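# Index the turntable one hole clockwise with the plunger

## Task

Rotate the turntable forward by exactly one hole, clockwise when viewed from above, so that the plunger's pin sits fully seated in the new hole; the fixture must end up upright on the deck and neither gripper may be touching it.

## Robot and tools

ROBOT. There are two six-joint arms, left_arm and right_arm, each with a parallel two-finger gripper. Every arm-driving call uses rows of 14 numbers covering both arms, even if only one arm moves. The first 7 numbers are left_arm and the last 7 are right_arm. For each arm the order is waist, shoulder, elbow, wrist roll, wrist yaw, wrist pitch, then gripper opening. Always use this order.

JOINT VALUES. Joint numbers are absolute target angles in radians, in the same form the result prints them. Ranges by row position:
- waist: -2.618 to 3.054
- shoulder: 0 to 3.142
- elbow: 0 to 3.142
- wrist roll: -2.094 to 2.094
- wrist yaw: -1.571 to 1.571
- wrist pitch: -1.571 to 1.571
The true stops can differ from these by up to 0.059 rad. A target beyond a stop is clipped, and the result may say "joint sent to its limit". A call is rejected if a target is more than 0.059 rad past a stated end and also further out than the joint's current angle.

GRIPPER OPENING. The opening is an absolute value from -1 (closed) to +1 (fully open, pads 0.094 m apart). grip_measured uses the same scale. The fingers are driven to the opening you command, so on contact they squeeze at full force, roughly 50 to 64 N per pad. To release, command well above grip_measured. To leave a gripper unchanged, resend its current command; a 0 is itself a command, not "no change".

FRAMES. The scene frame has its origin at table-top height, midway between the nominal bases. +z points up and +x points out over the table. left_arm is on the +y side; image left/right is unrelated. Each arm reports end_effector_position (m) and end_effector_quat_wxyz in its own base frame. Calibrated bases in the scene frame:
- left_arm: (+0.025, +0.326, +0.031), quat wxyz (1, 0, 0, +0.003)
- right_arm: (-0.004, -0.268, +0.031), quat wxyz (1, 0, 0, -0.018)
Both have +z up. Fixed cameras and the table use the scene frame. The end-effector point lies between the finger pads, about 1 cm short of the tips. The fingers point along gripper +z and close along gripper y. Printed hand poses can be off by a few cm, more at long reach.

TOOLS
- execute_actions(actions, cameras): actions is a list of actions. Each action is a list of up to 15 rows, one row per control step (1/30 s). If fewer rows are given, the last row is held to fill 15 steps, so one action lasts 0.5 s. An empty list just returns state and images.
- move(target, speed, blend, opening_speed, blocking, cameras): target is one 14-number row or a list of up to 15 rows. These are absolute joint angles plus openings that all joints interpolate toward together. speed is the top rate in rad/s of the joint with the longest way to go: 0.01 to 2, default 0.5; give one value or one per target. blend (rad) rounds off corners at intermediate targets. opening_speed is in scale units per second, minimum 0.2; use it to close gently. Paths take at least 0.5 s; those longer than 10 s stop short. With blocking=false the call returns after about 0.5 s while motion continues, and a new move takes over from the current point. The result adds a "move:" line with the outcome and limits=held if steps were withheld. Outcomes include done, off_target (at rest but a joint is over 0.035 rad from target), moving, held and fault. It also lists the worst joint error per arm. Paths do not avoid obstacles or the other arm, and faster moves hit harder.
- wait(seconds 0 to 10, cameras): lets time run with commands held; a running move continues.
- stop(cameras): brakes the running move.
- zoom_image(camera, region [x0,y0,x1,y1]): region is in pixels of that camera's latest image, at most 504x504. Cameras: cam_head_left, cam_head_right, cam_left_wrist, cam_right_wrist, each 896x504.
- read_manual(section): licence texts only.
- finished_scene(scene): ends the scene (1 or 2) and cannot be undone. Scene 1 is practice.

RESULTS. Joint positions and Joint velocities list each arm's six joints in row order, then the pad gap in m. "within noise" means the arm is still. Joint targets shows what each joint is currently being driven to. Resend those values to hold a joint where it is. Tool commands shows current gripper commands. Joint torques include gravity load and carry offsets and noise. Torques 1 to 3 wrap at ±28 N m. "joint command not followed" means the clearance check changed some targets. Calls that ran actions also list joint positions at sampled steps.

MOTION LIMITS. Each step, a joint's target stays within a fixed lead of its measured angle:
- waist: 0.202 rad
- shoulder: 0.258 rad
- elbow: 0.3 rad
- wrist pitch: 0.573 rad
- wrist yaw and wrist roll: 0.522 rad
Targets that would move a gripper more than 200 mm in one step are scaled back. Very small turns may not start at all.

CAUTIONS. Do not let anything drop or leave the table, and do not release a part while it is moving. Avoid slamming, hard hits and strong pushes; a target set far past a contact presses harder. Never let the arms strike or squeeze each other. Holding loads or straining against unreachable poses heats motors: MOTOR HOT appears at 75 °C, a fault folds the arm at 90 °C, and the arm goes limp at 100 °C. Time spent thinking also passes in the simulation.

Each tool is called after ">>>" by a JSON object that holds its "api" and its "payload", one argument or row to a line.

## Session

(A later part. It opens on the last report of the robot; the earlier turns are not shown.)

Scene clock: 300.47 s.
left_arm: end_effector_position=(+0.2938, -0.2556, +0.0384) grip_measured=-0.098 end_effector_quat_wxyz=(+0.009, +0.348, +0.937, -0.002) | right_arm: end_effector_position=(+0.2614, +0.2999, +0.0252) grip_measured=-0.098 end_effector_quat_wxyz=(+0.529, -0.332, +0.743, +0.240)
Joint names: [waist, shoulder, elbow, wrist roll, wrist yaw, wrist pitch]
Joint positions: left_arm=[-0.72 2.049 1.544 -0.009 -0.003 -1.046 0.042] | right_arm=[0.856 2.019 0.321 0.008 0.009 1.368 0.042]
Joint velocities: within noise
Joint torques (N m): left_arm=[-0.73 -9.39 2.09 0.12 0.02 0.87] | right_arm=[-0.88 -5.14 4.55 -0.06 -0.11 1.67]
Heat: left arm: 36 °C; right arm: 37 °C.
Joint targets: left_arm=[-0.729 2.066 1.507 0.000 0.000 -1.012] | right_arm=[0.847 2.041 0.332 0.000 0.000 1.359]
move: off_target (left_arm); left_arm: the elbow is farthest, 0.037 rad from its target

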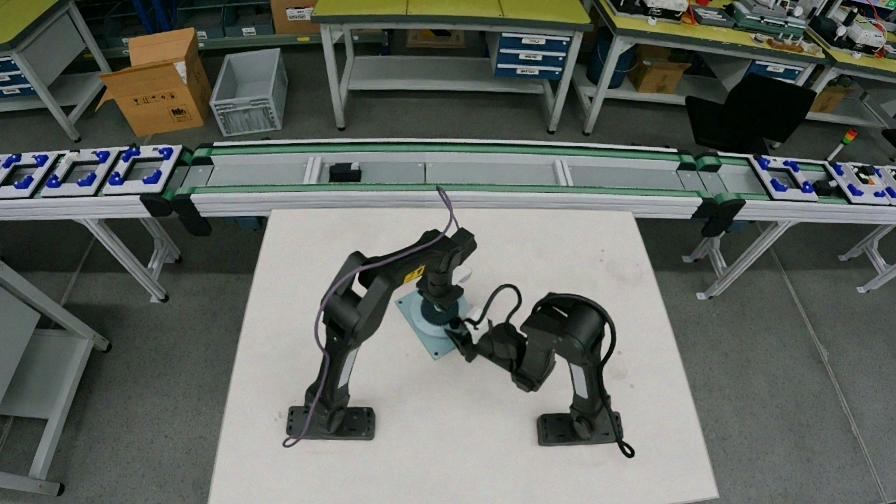

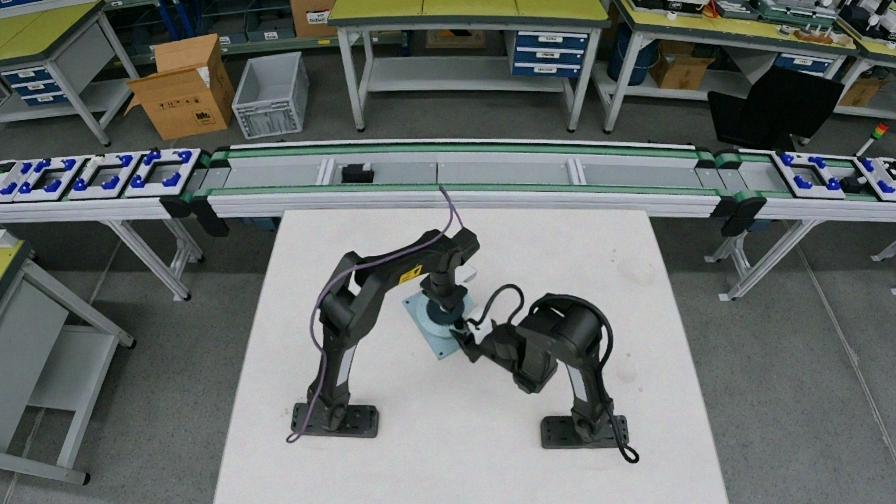

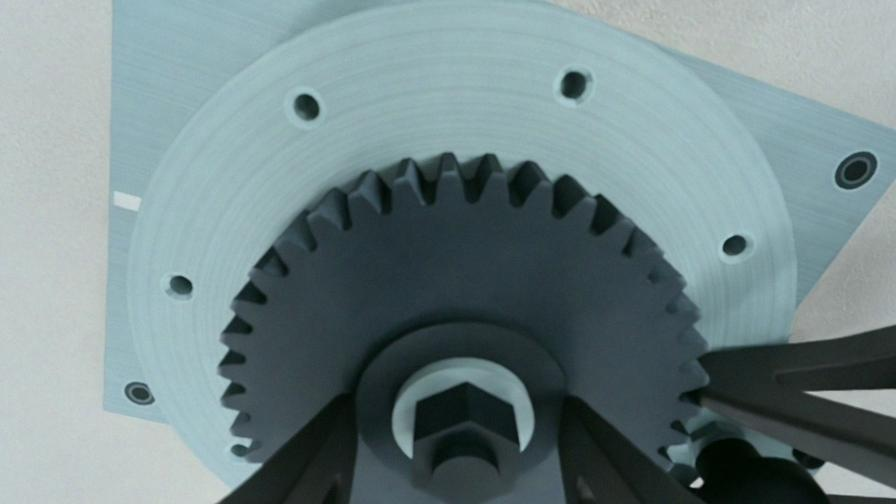

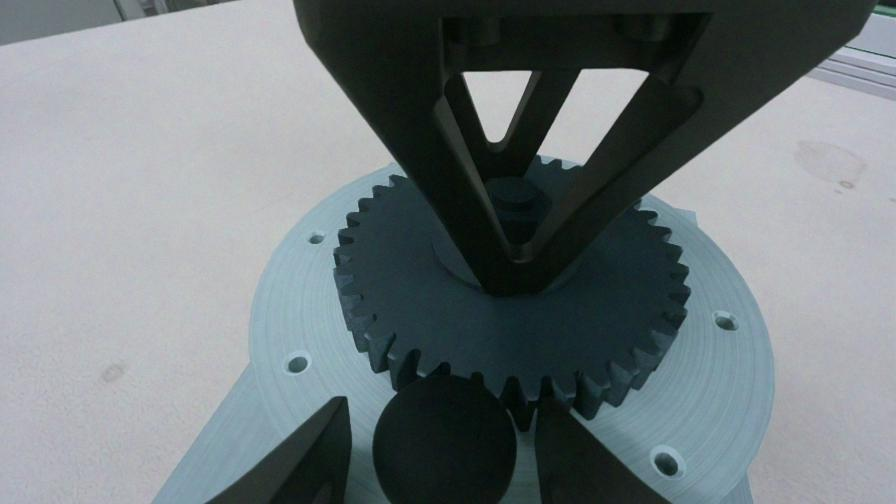

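>>> {"api": "move", "payload": {
  "target": [-0.729,2.058,1.524,0,0,-1.037,-0.7,0.847,2.041,0.332,0,0,1.359,-0.7],
  "speed": 0.2,
  "opening_speed": 0.35
}}

>>> {"api": "zoom_image", "payload": {
  "camera": "cam_right_wrist",
  "region": [300, 120, 704, 504]
}}

Scene clock: 311.50 s.
left_arm: end_effector_position=(+0.2949, -0.2549, +0.0389) grip_measured=-0.475 end_effector_quat_wxyz=(+0.012, +0.348, +0.937, +0.001) | right_arm: end_effector_position=(+0.2637, +0.2987, +0.0260) grip_measured=-0.483 end_effector_quat_wxyz=(+0.526, -0.313, +0.750, +0.250)
Joint names: [waist, shoulder, elbow, wrist roll, wrist yaw, wrist pitch]
Joint positions: left_arm=[-0.72 2.048 1.543 -0.009 -0.011 -1.045 0.025] | right_arm=[0.85 2.019 0.322 0.052 0.012 1.371 0.024]
Joint velocities: within noise
Joint torques (N m): left_arm=[-0.72 -9.98 3.36 0.12 0.09 0.55] | right_arm=[-0.39 -5.11 4.42 -0.5 -0.14 1.65]
Heat: left arm: 35 °C; right arm: 37 °C.
Joint targets: left_arm=[-0.729 2.058 1.524 0.000 0.000 -1.037] | right_arm=[0.847 2.041 0.332 0.000 0.000 1.359]
move: off_target (right_arm); right_arm: the wrist roll is farthest, 0.052 rad from its target

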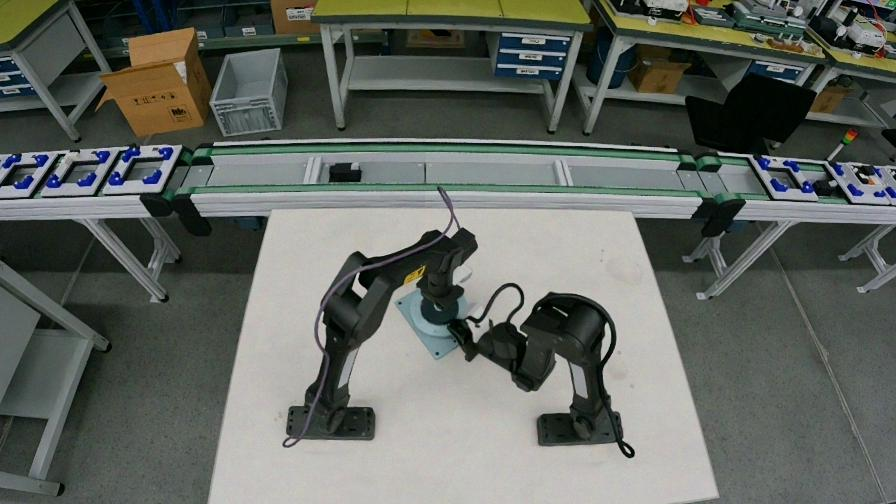

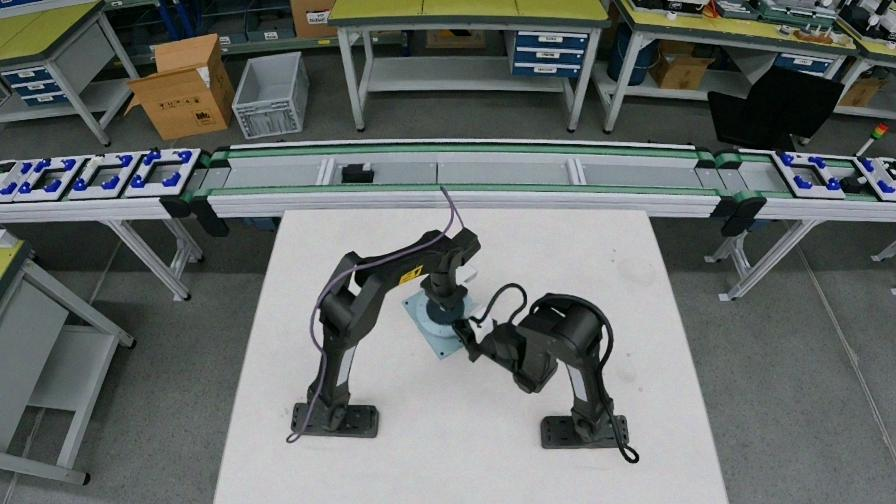

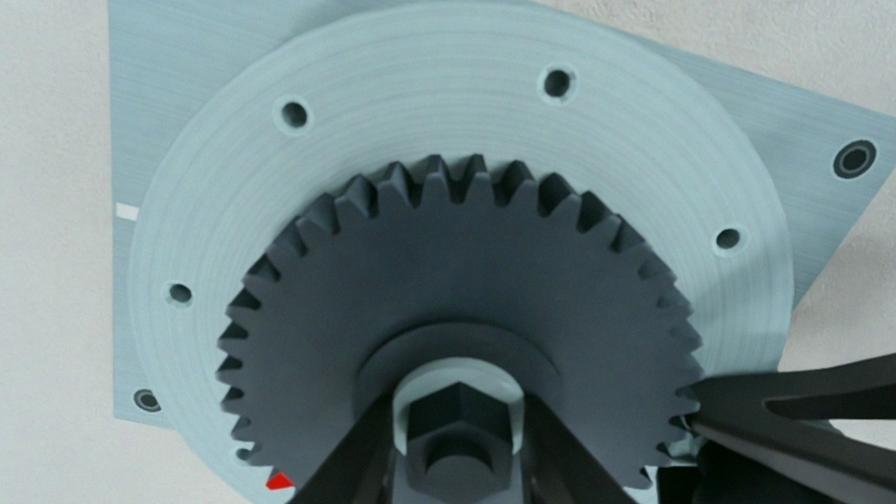

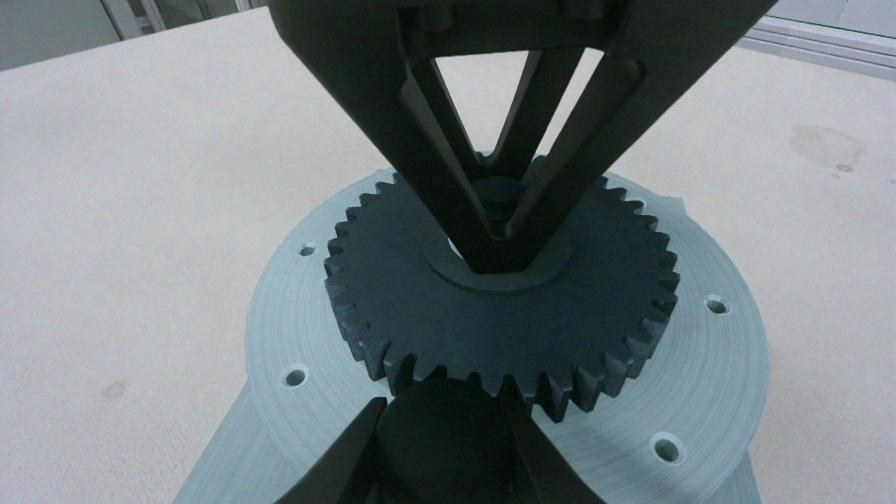

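Scaled by 1.248 from the camera's 896x504 image, which has a finer 1280x720 frame.

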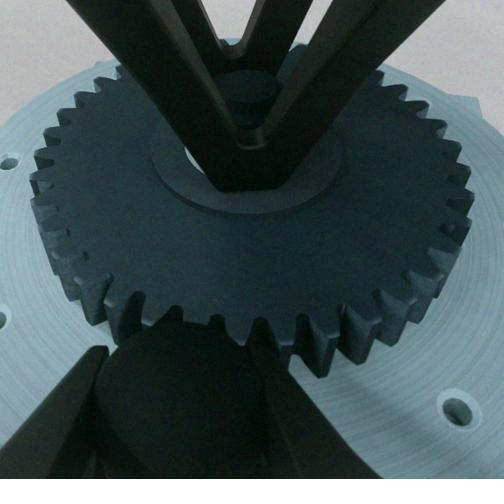

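>>> {"api": "move", "payload": {
  "target": [-0.729,2.058,1.524,0,0,-1.037,-0.7,0.847,1.968,0.331,0.05,0,1.287,-0.7],
  "speed": 0.15
}}

>>> {"api": "zoom_image", "payload": {
  "camera": "cam_right_wrist",
  "region": [300, 120, 704, 504]
}}

Scene clock: 319.23 s.
left_arm: end_effector_position=(+0.2949, -0.2549, +0.0389) grip_measured=-0.475 end_effector_quat_wxyz=(+0.012, +0.348, +0.937, +0.001) | right_arm: end_effector_position=(+0.2636, +0.2984, +0.0258) grip_measured=-0.486 end_effector_quat_wxyz=(+0.518, -0.309, +0.757, +0.250)
Joint names: [waist, shoulder, elbow, wrist roll, wrist yaw, wrist pitch]
Joint positions: left_arm=[-0.72 2.048 1.543 -0.009 -0.011 -1.045 0.025] | right_arm=[0.85 1.991 0.326 0.066 0.012 1.32 0.024]
Joint velocities: within noise
Joint torques (N m): left_arm=[-0.72 -9.99 3.34 0.11 0.1 0.55] | right_arm=[-0.43 -8.51 4.19 -0.14 -0.13 1.46]
Heat: left arm: 35 °C; right arm: 37 °C.
Joint targets: left_arm=[-0.729 2.058 1.524 0.000 0.000 -1.037] | right_arm=[0.847 1.968 0.331 0.050 0.000 1.287]
move: done

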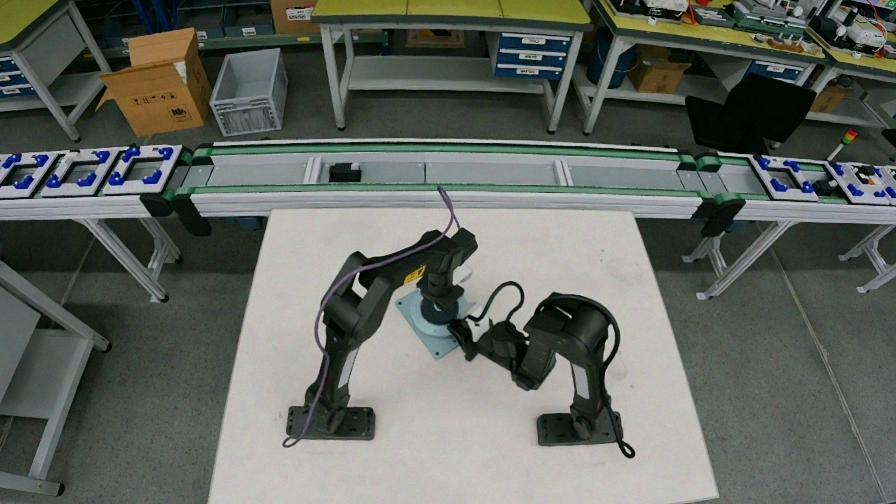

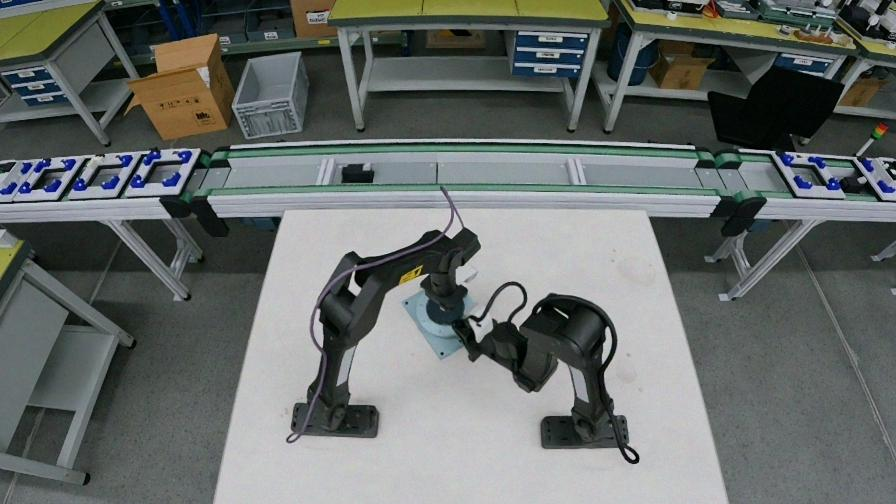

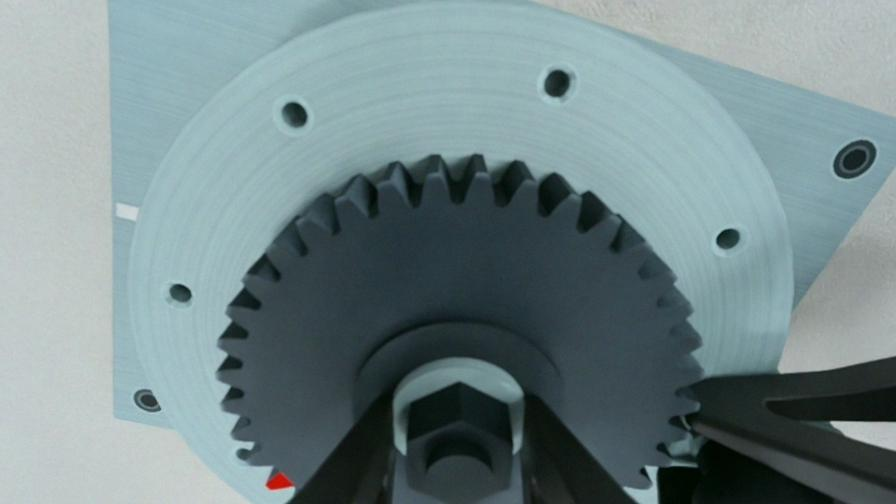

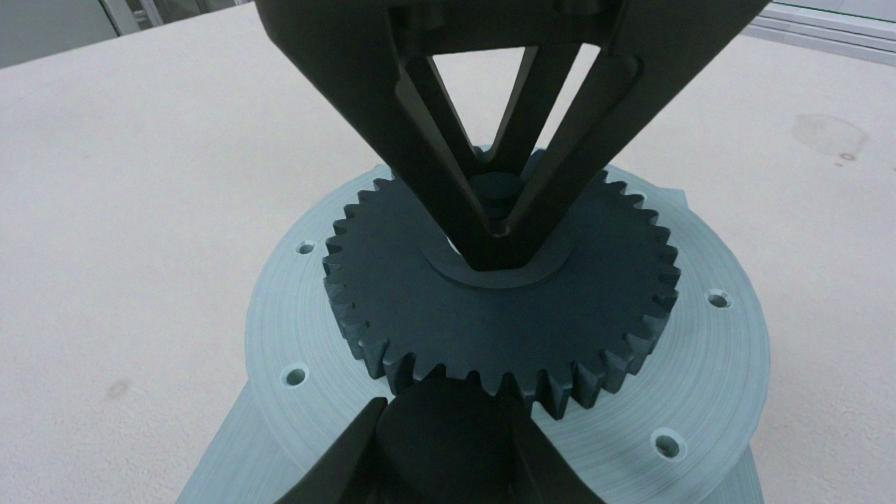

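Scaled by 1.248 from the camera's 896x504 image, which has a finer 1280x720 frame.

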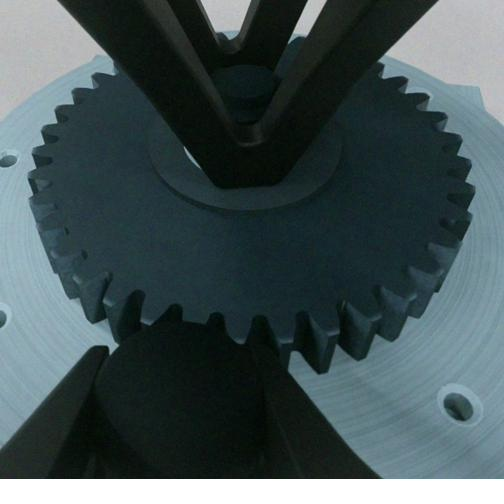

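>>> {"api": "move", "payload": {
  "target": [-0.729,2.058,1.524,0,0,-1.037,-0.7,0.847,1.91,0.331,0.05,0,1.24,-0.8],
  "speed": 0.15,
  "cameras": ["cam_right_wrist","cam_left_wrist"]
}}

>>> {"api": "zoom_image", "payload": {
  "camera": "cam_right_wrist",
  "region": [300, 120, 704, 504]
}}

Scene clock: 328.43 s.
left_arm: end_effector_position=(+0.2949, -0.2549, +0.0389) grip_measured=-0.475 end_effector_quat_wxyz=(+0.012, +0.348, +0.937, +0.001) | right_arm: end_effector_position=(+0.2633, +0.2981, +0.0261) grip_measured=-0.487 end_effector_quat_wxyz=(+0.507, -0.312, +0.765, +0.245)
Joint names: [waist, shoulder, elbow, wrist roll, wrist yaw, wrist pitch]
Joint positions: left_arm=[-0.72 2.048 1.543 -0.009 -0.011 -1.045 0.025] | right_arm=[0.85 1.945 0.333 0.067 0.013 1.237 0.024]
Joint velocities: within noise
Joint torques (N m): left_arm=[-0.72 -10 3.38 0.11 0.1 0.55] | right_arm=[-0.4 -9.37 3.79 -0.15 -0.15 1.77]
Heat: left arm: 36 °C; right arm: 37 °C.
Joint targets: left_arm=[-0.729 2.058 1.524 0.000 0.000 -1.037] | right_arm=[0.847 1.910 0.331 0.050 0.000 1.240]
move: done
Images, in order (width x height): cam_left_wrist 896x504, cam_right_wrist 896x504.

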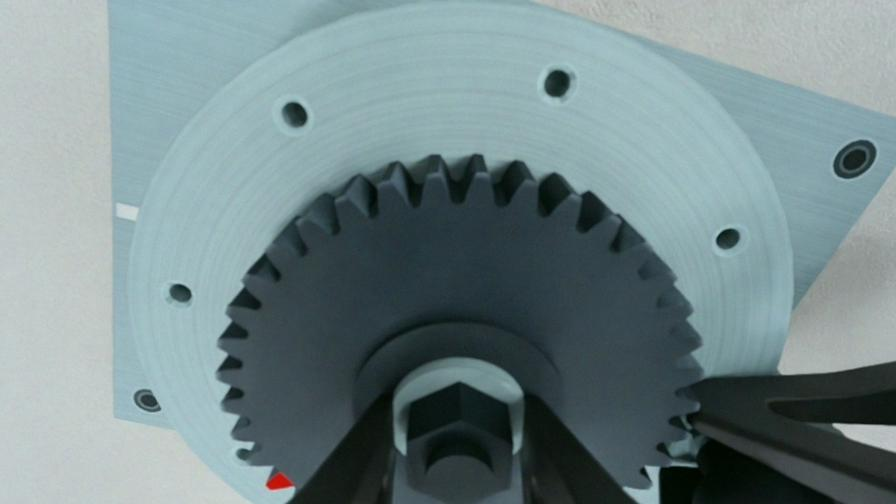

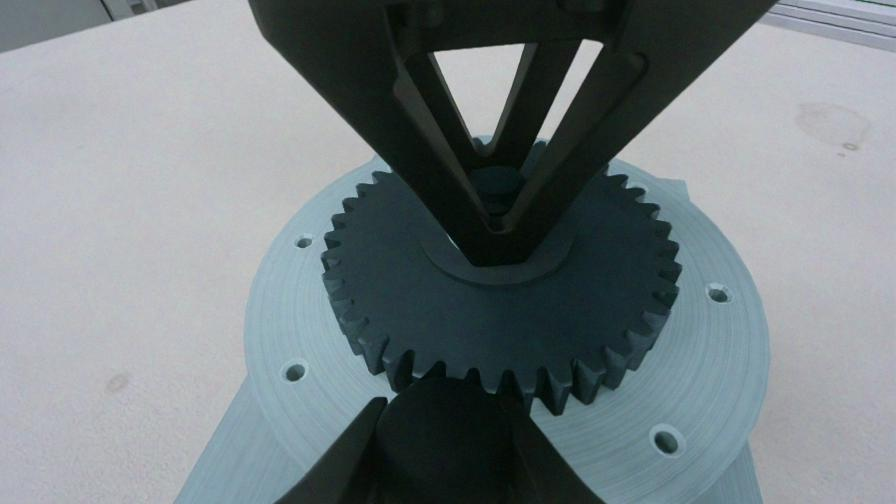

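Scaled by 1.248 from the camera's 896x504 image, which has a finer 1280x720 frame.

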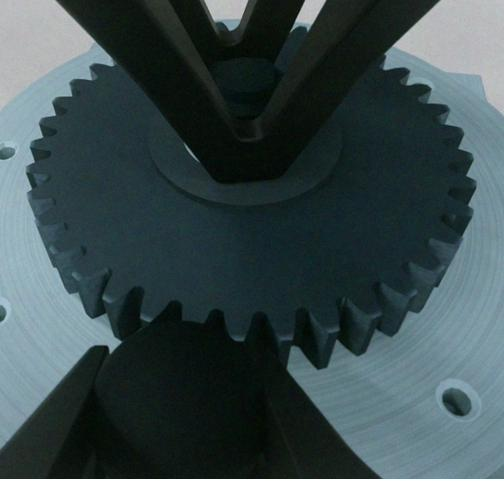

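>>> {"api": "move", "payload": {
  "target": [-0.729,2.058,1.524,0,0,-1.037,-0.7,0.847,1.86,0.331,0.05,0,1.24,-0.8],
  "speed": 0.15,
  "cameras": ["cam_right_wrist"]
}}

>>> {"api": "zoom_image", "payload": {
  "camera": "cam_right_wrist",
  "region": [300, 120, 704, 504]
}}

Scene clock: 339.00 s.
left_arm: end_effector_position=(+0.2948, -0.2552, +0.0389) grip_measured=-0.476 end_effector_quat_wxyz=(+0.012, +0.347, +0.938, +0.000) | right_arm: end_effector_position=(+0.2624, +0.2970, +0.0266) grip_measured=-0.488 end_effector_quat_wxyz=(+0.500, -0.314, +0.770, +0.241)
Joint names: [waist, shoulder, elbow, wrist roll, wrist yaw, wrist pitch]
Joint positions: left_arm=[-0.72 2.048 1.543 -0.011 -0.009 -1.045 0.025] | right_arm=[0.85 1.912 0.335 0.067 0.013 1.182 0.024]
Joint velocities: within noise
Joint torques (N m): left_arm=[-0.72 -9.98 3.37 0.13 0.08 0.55] | right_arm=[-0.39 -10.67 3.86 -0.16 -0.15 2.23]
Heat: left arm: 36 °C; right arm: 37 °C.
Joint targets: left_arm=[-0.729 2.058 1.524 0.000 0.000 -1.037] | right_arm=[0.847 1.860 0.331 0.050 0.000 1.240]
move: off_target (right_arm); right_arm: the wrist pitch is farthest, 0.058 rad from its target
Images, in order (width x height): cam_right_wrist 896x504.

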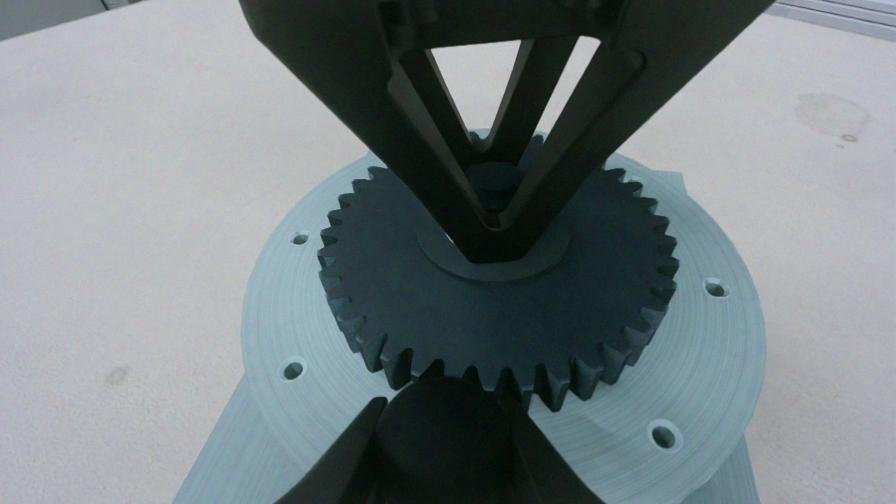

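Scaled by 1.248 from the camera's 896x504 image, which has a finer 1280x720 frame.

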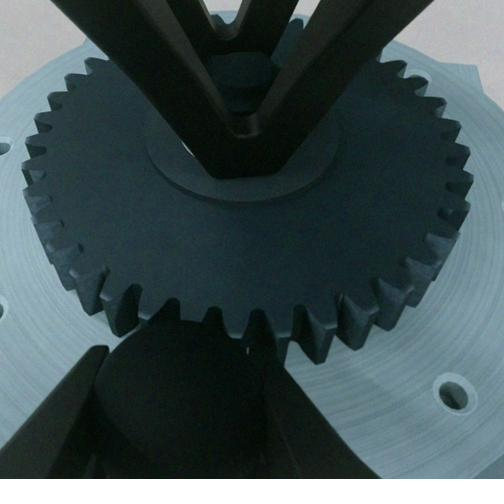

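>>> {"api": "move", "payload": {
  "target": [-0.729,2.058,1.524,0,0,-1.037,-0.7,0.847,1.80,0.331,0.05,0,1.30,-0.9],
  "speed": 0.15,
  "cameras": ["cam_right_wrist"]
}}

>>> {"api": "zoom_image", "payload": {
  "camera": "cam_right_wrist",
  "region": [300, 120, 704, 504]
}}

Scene clock: 347.13 s.
left_arm: end_effector_position=(+0.2941, -0.2561, +0.0389) grip_measured=-0.476 end_effector_quat_wxyz=(+0.012, +0.347, +0.938, +0.000) | right_arm: end_effector_position=(+0.2615, +0.2959, +0.0288) grip_measured=-0.491 end_effector_quat_wxyz=(+0.496, -0.318, +0.772, +0.237)
Joint names: [waist, shoulder, elbow, wrist roll, wrist yaw, wrist pitch]
Joint positions: left_arm=[-0.723 2.048 1.543 -0.014 -0.008 -1.045 0.025] | right_arm=[0.85 1.877 0.335 0.062 0.013 1.136 0.024]
Joint velocities: within noise
Joint torques (N m): left_arm=[-0.51 -9.94 3.36 0.18 0.07 0.54] | right_arm=[-0.4 -12.67 4.07 -0.08 -0.14 3.22]
Heat: left arm: 36 °C; right arm: 40 °C.
Joint targets: left_arm=[-0.729 2.058 1.524 0.000 0.000 -1.037] | right_arm=[0.847 1.800 0.331 0.050 0.000 1.300]
move: off_target (right_arm); right_arm: the wrist pitch is farthest, 0.164 rad from its target
Images, in order (width x height): cam_right_wrist 896x504.

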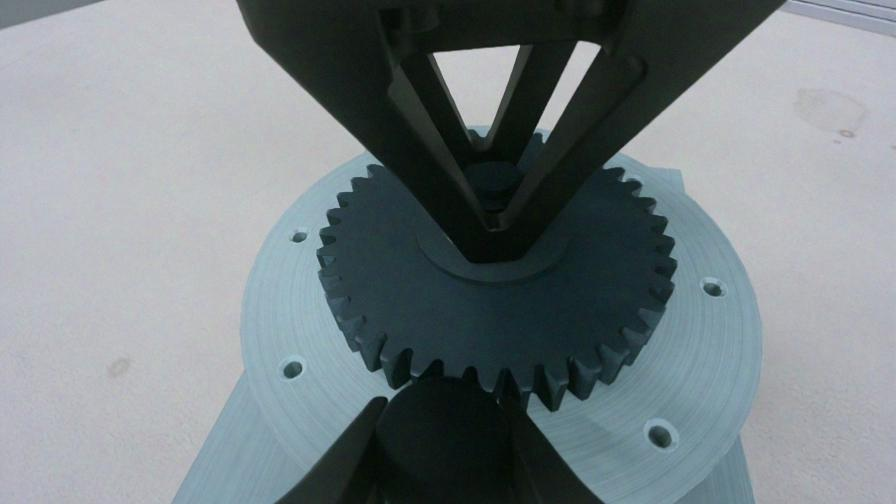

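Scaled by 1.248 from the camera's 896x504 image, which has a finer 1280x720 frame.

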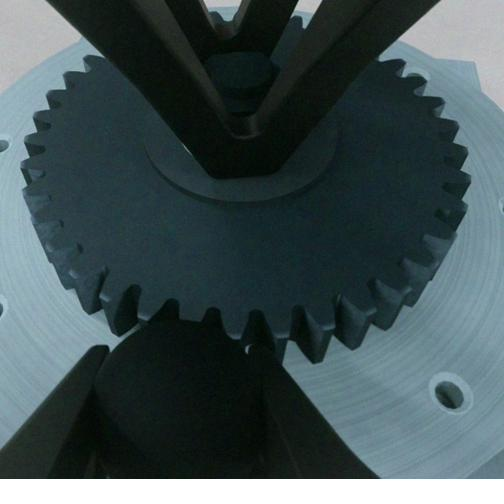

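>>> {"api": "move", "payload": {
  "target": [-0.729,2.058,1.524,0,0,-1.037,-0.7,0.847,1.80,0.331,0.05,0,1.50,-0.95],
  "speed": 0.2,
  "cameras": ["cam_right_wrist"]
}}

>>> {"api": "zoom_image", "payload": {
  "camera": "cam_right_wrist",
  "region": [300, 120, 704, 504]
}}

Scene clock: 362.03 s.
left_arm: end_effector_position=(+0.2930, -0.2573, +0.0389) grip_measured=-0.476 end_effector_quat_wxyz=(+0.011, +0.350, +0.937, -0.001) | right_arm: end_effector_position=(+0.2608, +0.2953, +0.0337) grip_measured=-0.491 end_effector_quat_wxyz=(+0.505, -0.316, +0.766, +0.242)
Joint names: [waist, shoulder, elbow, wrist roll, wrist yaw, wrist pitch]
Joint positions: left_arm=[-0.726 2.048 1.543 -0.01 -0.006 -1.045 0.025] | right_arm=[0.85 1.877 0.321 0.059 0.012 1.174 0.024]
Joint velocities: within noise
Joint torques (N m): left_arm=[-0.2 -9.96 3.37 0.13 0.05 0.55] | right_arm=[-0.39 -12.57 5.24 -0.06 -0.13 4.68]
Heat: left arm: 36 °C; right arm: 48 °C.
Joint targets: left_arm=[-0.729 2.058 1.524 0.000 0.000 -1.037] | right_arm=[0.847 1.800 0.331 0.050 0.000 1.500]
move: off_target (right_arm); right_arm: the wrist pitch is farthest, 0.326 rad from its target
Images, in order (width x height): cam_right_wrist 896x504.

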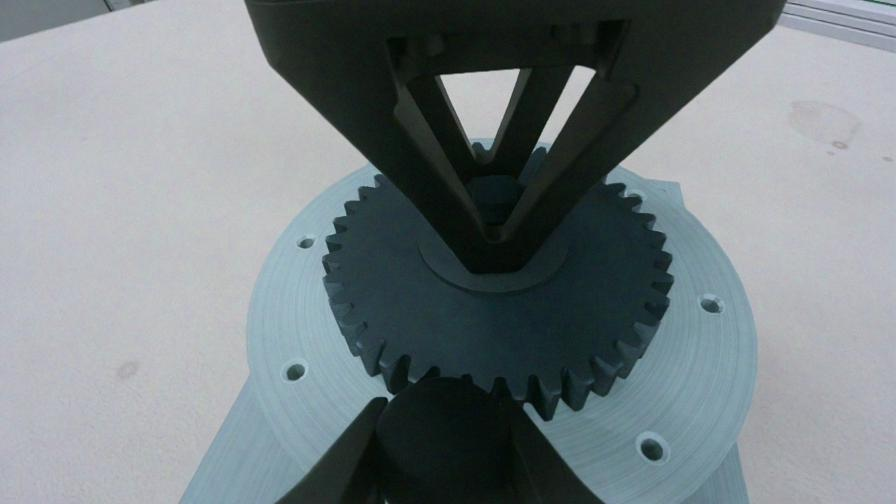

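Scaled by 1.248 from the camera's 896x504 image, which has a finer 1280x720 frame.

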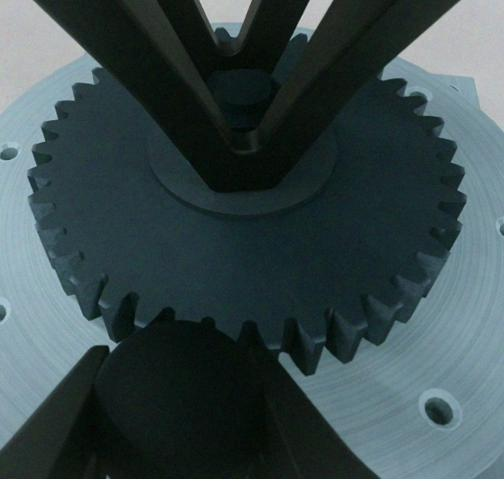

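>>> {"api": "move", "payload": {
  "target": [-0.729,2.058,1.524,0.35,0,-1.037,-0.9,0.847,1.78,0.331,0.05,0,1.55,-0.95],
  "speed": 0.5,
  "cameras": ["cam_right_wrist","cam_left_wrist"]
}}

Scene clock: 372.50 s.
left_arm: end_effector_position=(+0.2924, -0.2580, +0.0390) grip_measured=-0.477 end_effector_quat_wxyz=(+0.011, +0.507, +0.862, +0.000) | right_arm: end_effector_position=(+0.2598, +0.2942, +0.0348) grip_measured=-0.491 end_effector_quat_wxyz=(+0.508, -0.316, +0.764, +0.243)
Joint names: [waist, shoulder, elbow, wrist roll, wrist yaw, wrist pitch]
Joint positions: left_arm=[-0.727 2.047 1.543 0.335 -0.004 -1.045 0.025] | right_arm=[0.85 1.877 0.313 0.058 0.012 1.19 0.024]
Joint velocities: within noise
Joint torques (N m): left_arm=[-0.17 -9.96 3.36 0.18 0.03 0.55] | right_arm=[-0.42 -14.12 6.08 -0.06 -0.12 4.99]
Heat: left arm: 36 °C; right arm: 56 °C.
Joint targets: left_arm=[-0.729 2.058 1.524 0.350 0.000 -1.037] | right_arm=[0.847 1.780 0.331 0.050 0.000 1.550]
move: off_target (right_arm); right_arm: the wrist pitch is farthest, 0.360 rad from its target
Images, in order (width x height): cam_left_wrist 896x504, cam_right_wrist 896x504.

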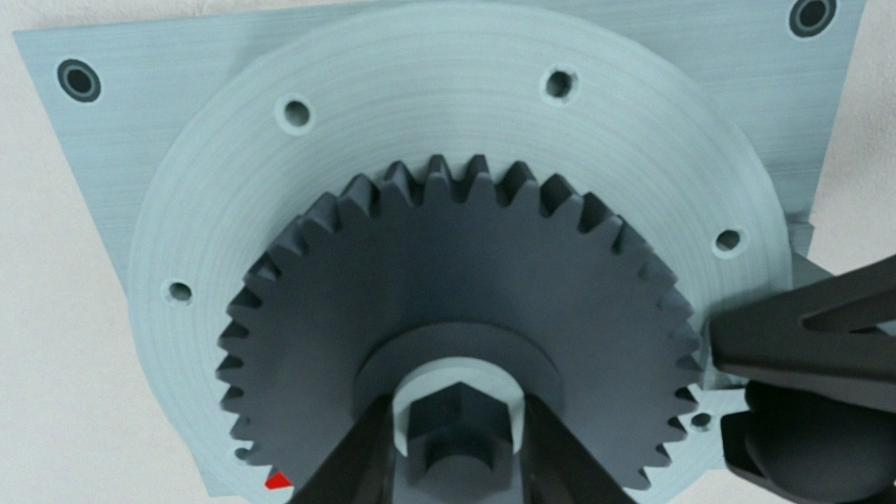

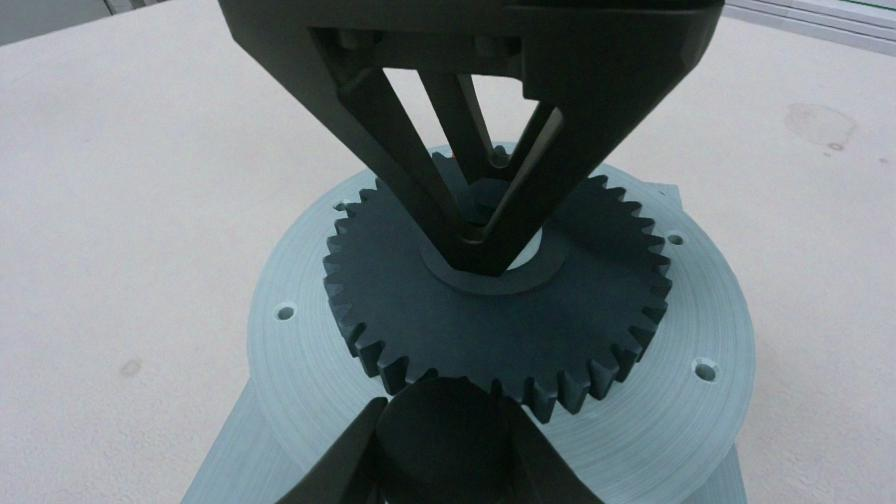

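>>> {"api": "move", "payload": {
  "target": [
    [-0.729,2.058,1.524,0.7,0,-1.037,-0.9,0.847,1.83,0.331,0.05,0,1.35,-0.95],
    [-0.729,2.058,1.524,0.79,0,-1.037,-0.9,0.847,1.95,0.331,0.05,0,1.32,-0.95]
  ],
  "speed": 0.3,
  "blend": 0.05,
  "cameras": ["cam_right_wrist","cam_left_wrist"]
}}

Scene clock: 386.30 s.
left_arm: end_effector_position=(+0.2918, -0.2587, +0.0390) grip_measured=-0.477 end_effector_quat_wxyz=(+0.011, +0.672, +0.741, +0.000) | right_arm: end_effector_position=(+0.2604, +0.2952, +0.0307) grip_measured=-0.491 end_effector_quat_wxyz=(+0.515, -0.314, +0.759, +0.246)
Joint names: [waist, shoulder, elbow, wrist roll, wrist yaw, wrist pitch]
Joint positions: left_arm=[-0.727 2.047 1.543 0.745 0.001 -1.045 0.025] | right_arm=[0.85 1.935 0.31 0.058 0.011 1.269 0.024]
Joint velocities: within noise
Joint torques (N m): left_arm=[-0.12 -9.95 3.36 0.53 -0.01 0.54] | right_arm=[-0.38 -5.3 6.04 -0.07 -0.12 2.19]
Heat: left arm: 36 °C; right arm: 65 °C.
Joint targets: left_arm=[-0.729 2.058 1.524 0.790 0.000 -1.037] | right_arm=[0.847 1.950 0.331 0.050 0.000 1.320]
move: off_target (left_arm, right_arm); left_arm: the wrist roll is farthest, 0.045 rad from its target; right_arm: the wrist pitch is farthest, 0.051 rad from its target
Images, in order (width x height): cam_left_wrist 896x504, cam_right_wrist 896x504.

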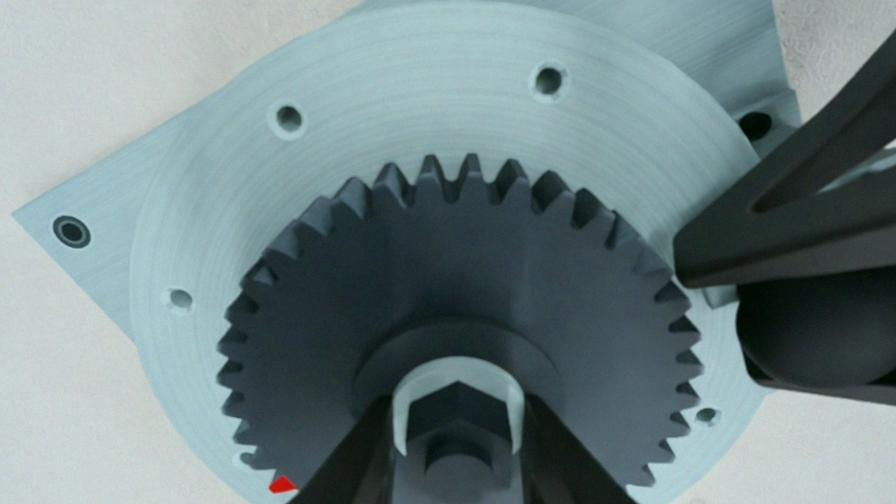

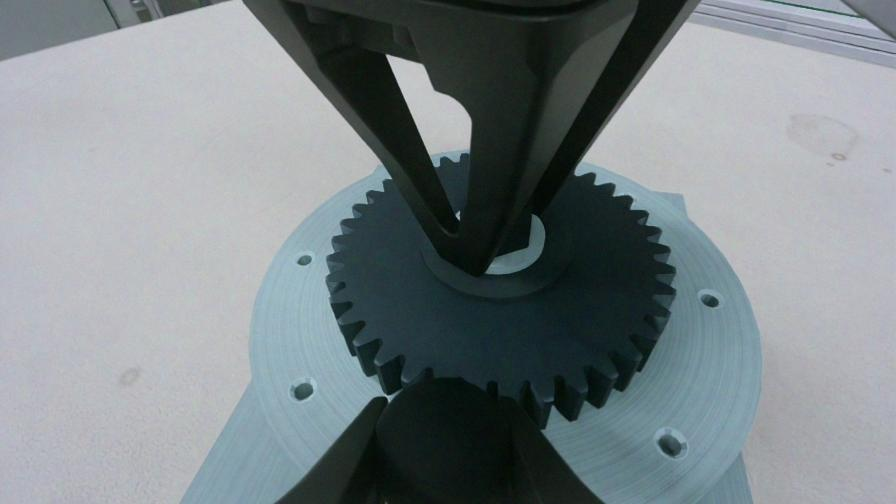

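>>> {"api": "move", "payload": {
  "target": [-0.729,2.058,1.524,0.84,0,-1.037,-0.9,0.847,1.99,0.331,0.05,0,1.33,-0.95],
  "speed": 0.15,
  "cameras": ["cam_right_wrist","cam_left_wrist"]
}}

Scene clock: 396.40 s.
left_arm: end_effector_position=(+0.2918, -0.2587, +0.0390) grip_measured=-0.477 end_effector_quat_wxyz=(+0.011, +0.691, +0.723, +0.000) | right_arm: end_effector_position=(+0.2613, +0.2963, +0.0302) grip_measured=-0.491 end_effector_quat_wxyz=(+0.521, -0.312, +0.754, +0.250)
Joint names: [waist, shoulder, elbow, wrist roll, wrist yaw, wrist pitch]
Joint positions: left_arm=[-0.727 2.047 1.543 0.797 0.001 -1.045 0.025] | right_arm=[0.85 1.969 0.31 0.058 0.011 1.321 0.024]
Joint velocities: within noise
Joint torques (N m): left_arm=[-0.17 -9.91 3.38 0.5 -0.01 0.53] | right_arm=[-0.36 -4.93 5.75 -0.07 -0.12 1.83]
Heat: left arm: 37 °C; right arm: 57 °C.
Joint targets: left_arm=[-0.729 2.058 1.524 0.840 0.000 -1.037] | right_arm=[0.847 1.990 0.331 0.050 0.000 1.330]
move: off_target (left_arm); left_arm: the wrist roll is farthest, 0.043 rad from its target
Images, in order (width x height): cam_left_wrist 896x504, cam_right_wrist 896x504.

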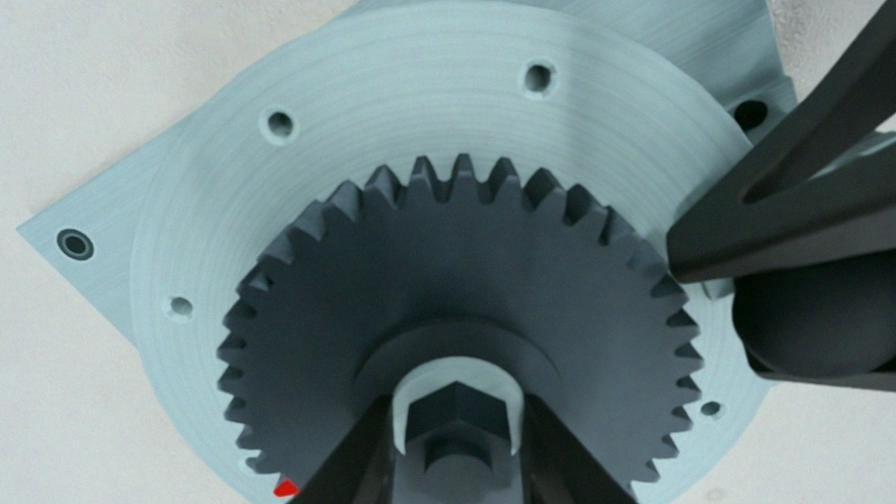

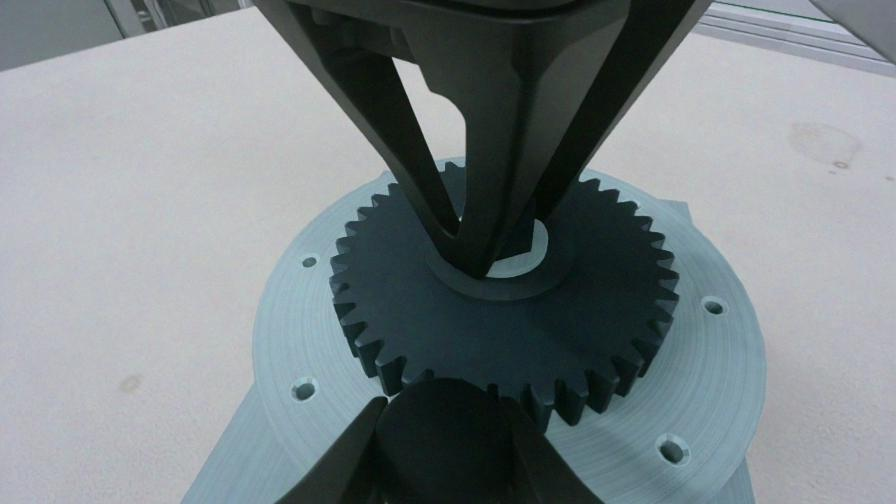

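>>> {"api": "move", "payload": {
  "target": [-0.729,2.058,1.524,0.77,0,-1.037,-0.9,0.847,2.03,0.331,0.05,0,1.34,-0.95],
  "speed": 0.15,
  "cameras": ["cam_right_wrist","cam_left_wrist"]
}}

Scene clock: 407.33 s.
left_arm: end_effector_position=(+0.2924, -0.2580, +0.0390) grip_measured=-0.477 end_effector_quat_wxyz=(+0.011, +0.684, +0.730, +0.002) | right_arm: end_effector_position=(+0.2620, +0.2972, +0.0301) grip_measured=-0.491 end_effector_quat_wxyz=(+0.528, -0.310, +0.749, +0.253)
Joint names: [waist, shoulder, elbow, wrist roll, wrist yaw, wrist pitch]
Joint positions: left_arm=[-0.727 2.047 1.543 0.778 -0.004 -1.045 0.025] | right_arm=[0.85 1.998 0.31 0.058 0.01 1.367 0.024]
Joint velocities: within noise
Joint torques (N m): left_arm=[-0.16 -9.92 3.38 -0.07 0.02 0.56] | right_arm=[-0.36 -4.27 5.61 -0.06 -0.11 1.52]
Heat: left arm: 37 °C; right arm: 53 °C.
Joint targets: left_arm=[-0.729 2.058 1.524 0.770 0.000 -1.037] | right_arm=[0.847 2.030 0.331 0.050 0.000 1.340]
move: done
Images, in order (width x height): cam_left_wrist 896x504, cam_right_wrist 896x504.

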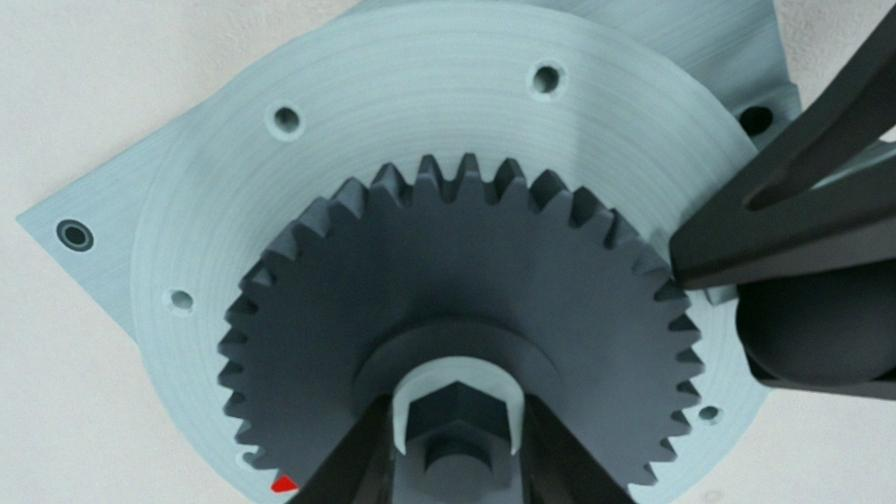

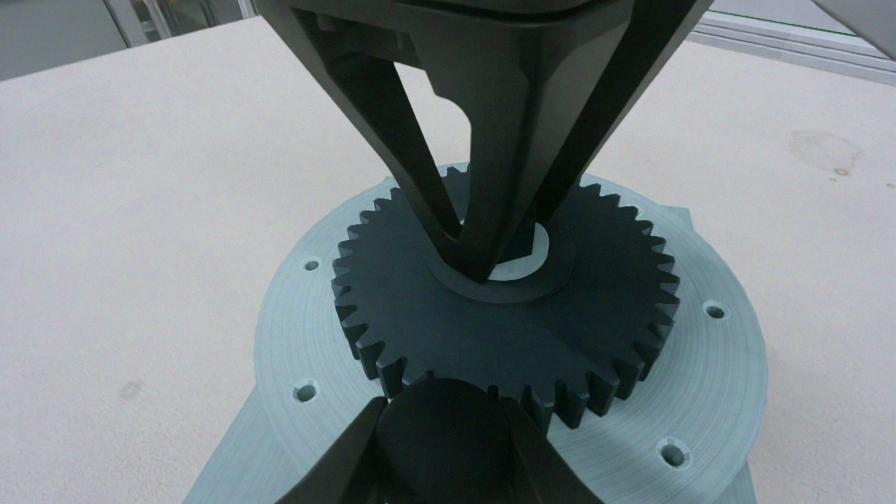

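>>> {"api": "move", "payload": {
  "target": [-0.729,2.058,1.524,0.77,0,-1.037,-0.9,0.847,2.03,0.331,0.05,0,1.34,-0.1],
  "speed": 0.15,
  "opening_speed": 0.5,
  "cameras": ["cam_right_wrist","cam_left_wrist"]
}}

Scene clock: 418.23 s.
left_arm: end_effector_position=(+0.2924, -0.2580, +0.0390) grip_measured=-0.477 end_effector_quat_wxyz=(+0.011, +0.683, +0.730, +0.002) | right_arm: end_effector_position=(+0.2573, +0.3005, +0.0303) grip_measured=-0.102 end_effector_quat_wxyz=(+0.523, -0.319, +0.745, +0.265)
Joint names: [waist, shoulder, elbow, wrist roll, wrist yaw, wrist pitch]
Joint positions: left_arm=[-0.727 2.047 1.543 0.777 -0.004 -1.045 0.025] | right_arm=[0.85 2 0.307 0.057 -0.022 1.375 0.042]
Joint velocities: within noise
Joint torques (N m): left_arm=[-0.14 -9.91 3.38 -0.07 0.03 0.53] | right_arm=[-0.4 -4.41 5.81 -0.04 0.22 1.44]
Heat: left arm: 37 °C; right arm: 49 °C.
Joint targets: left_arm=[-0.729 2.058 1.524 0.770 0.000 -1.037] | right_arm=[0.847 2.030 0.331 0.050 0.000 1.340]
move: done
Images, in order (width x height): cam_left_wrist 896x504, cam_right_wrist 896x504.

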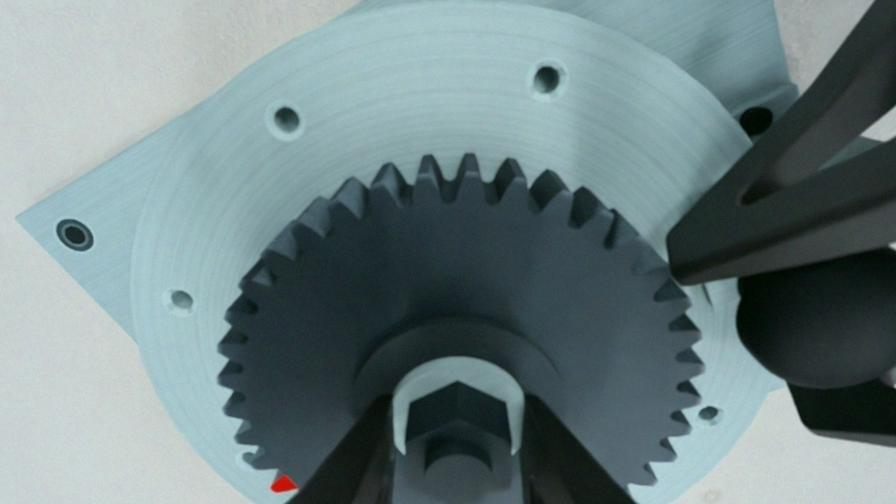

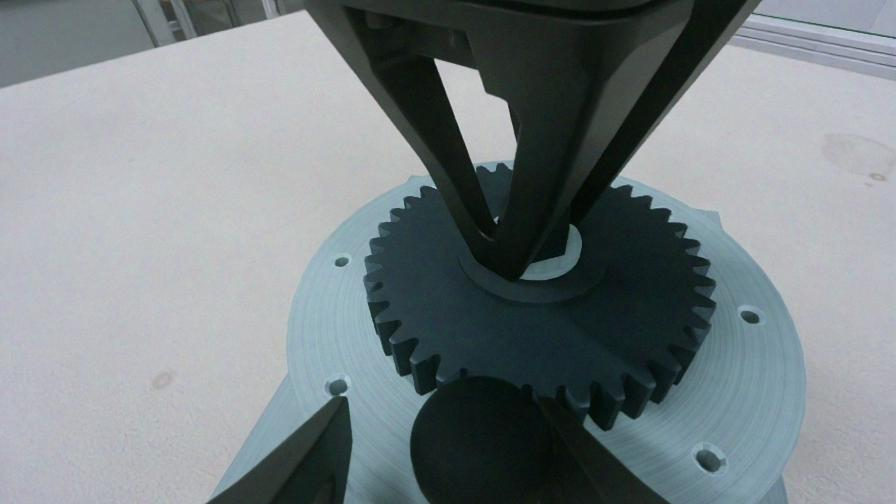

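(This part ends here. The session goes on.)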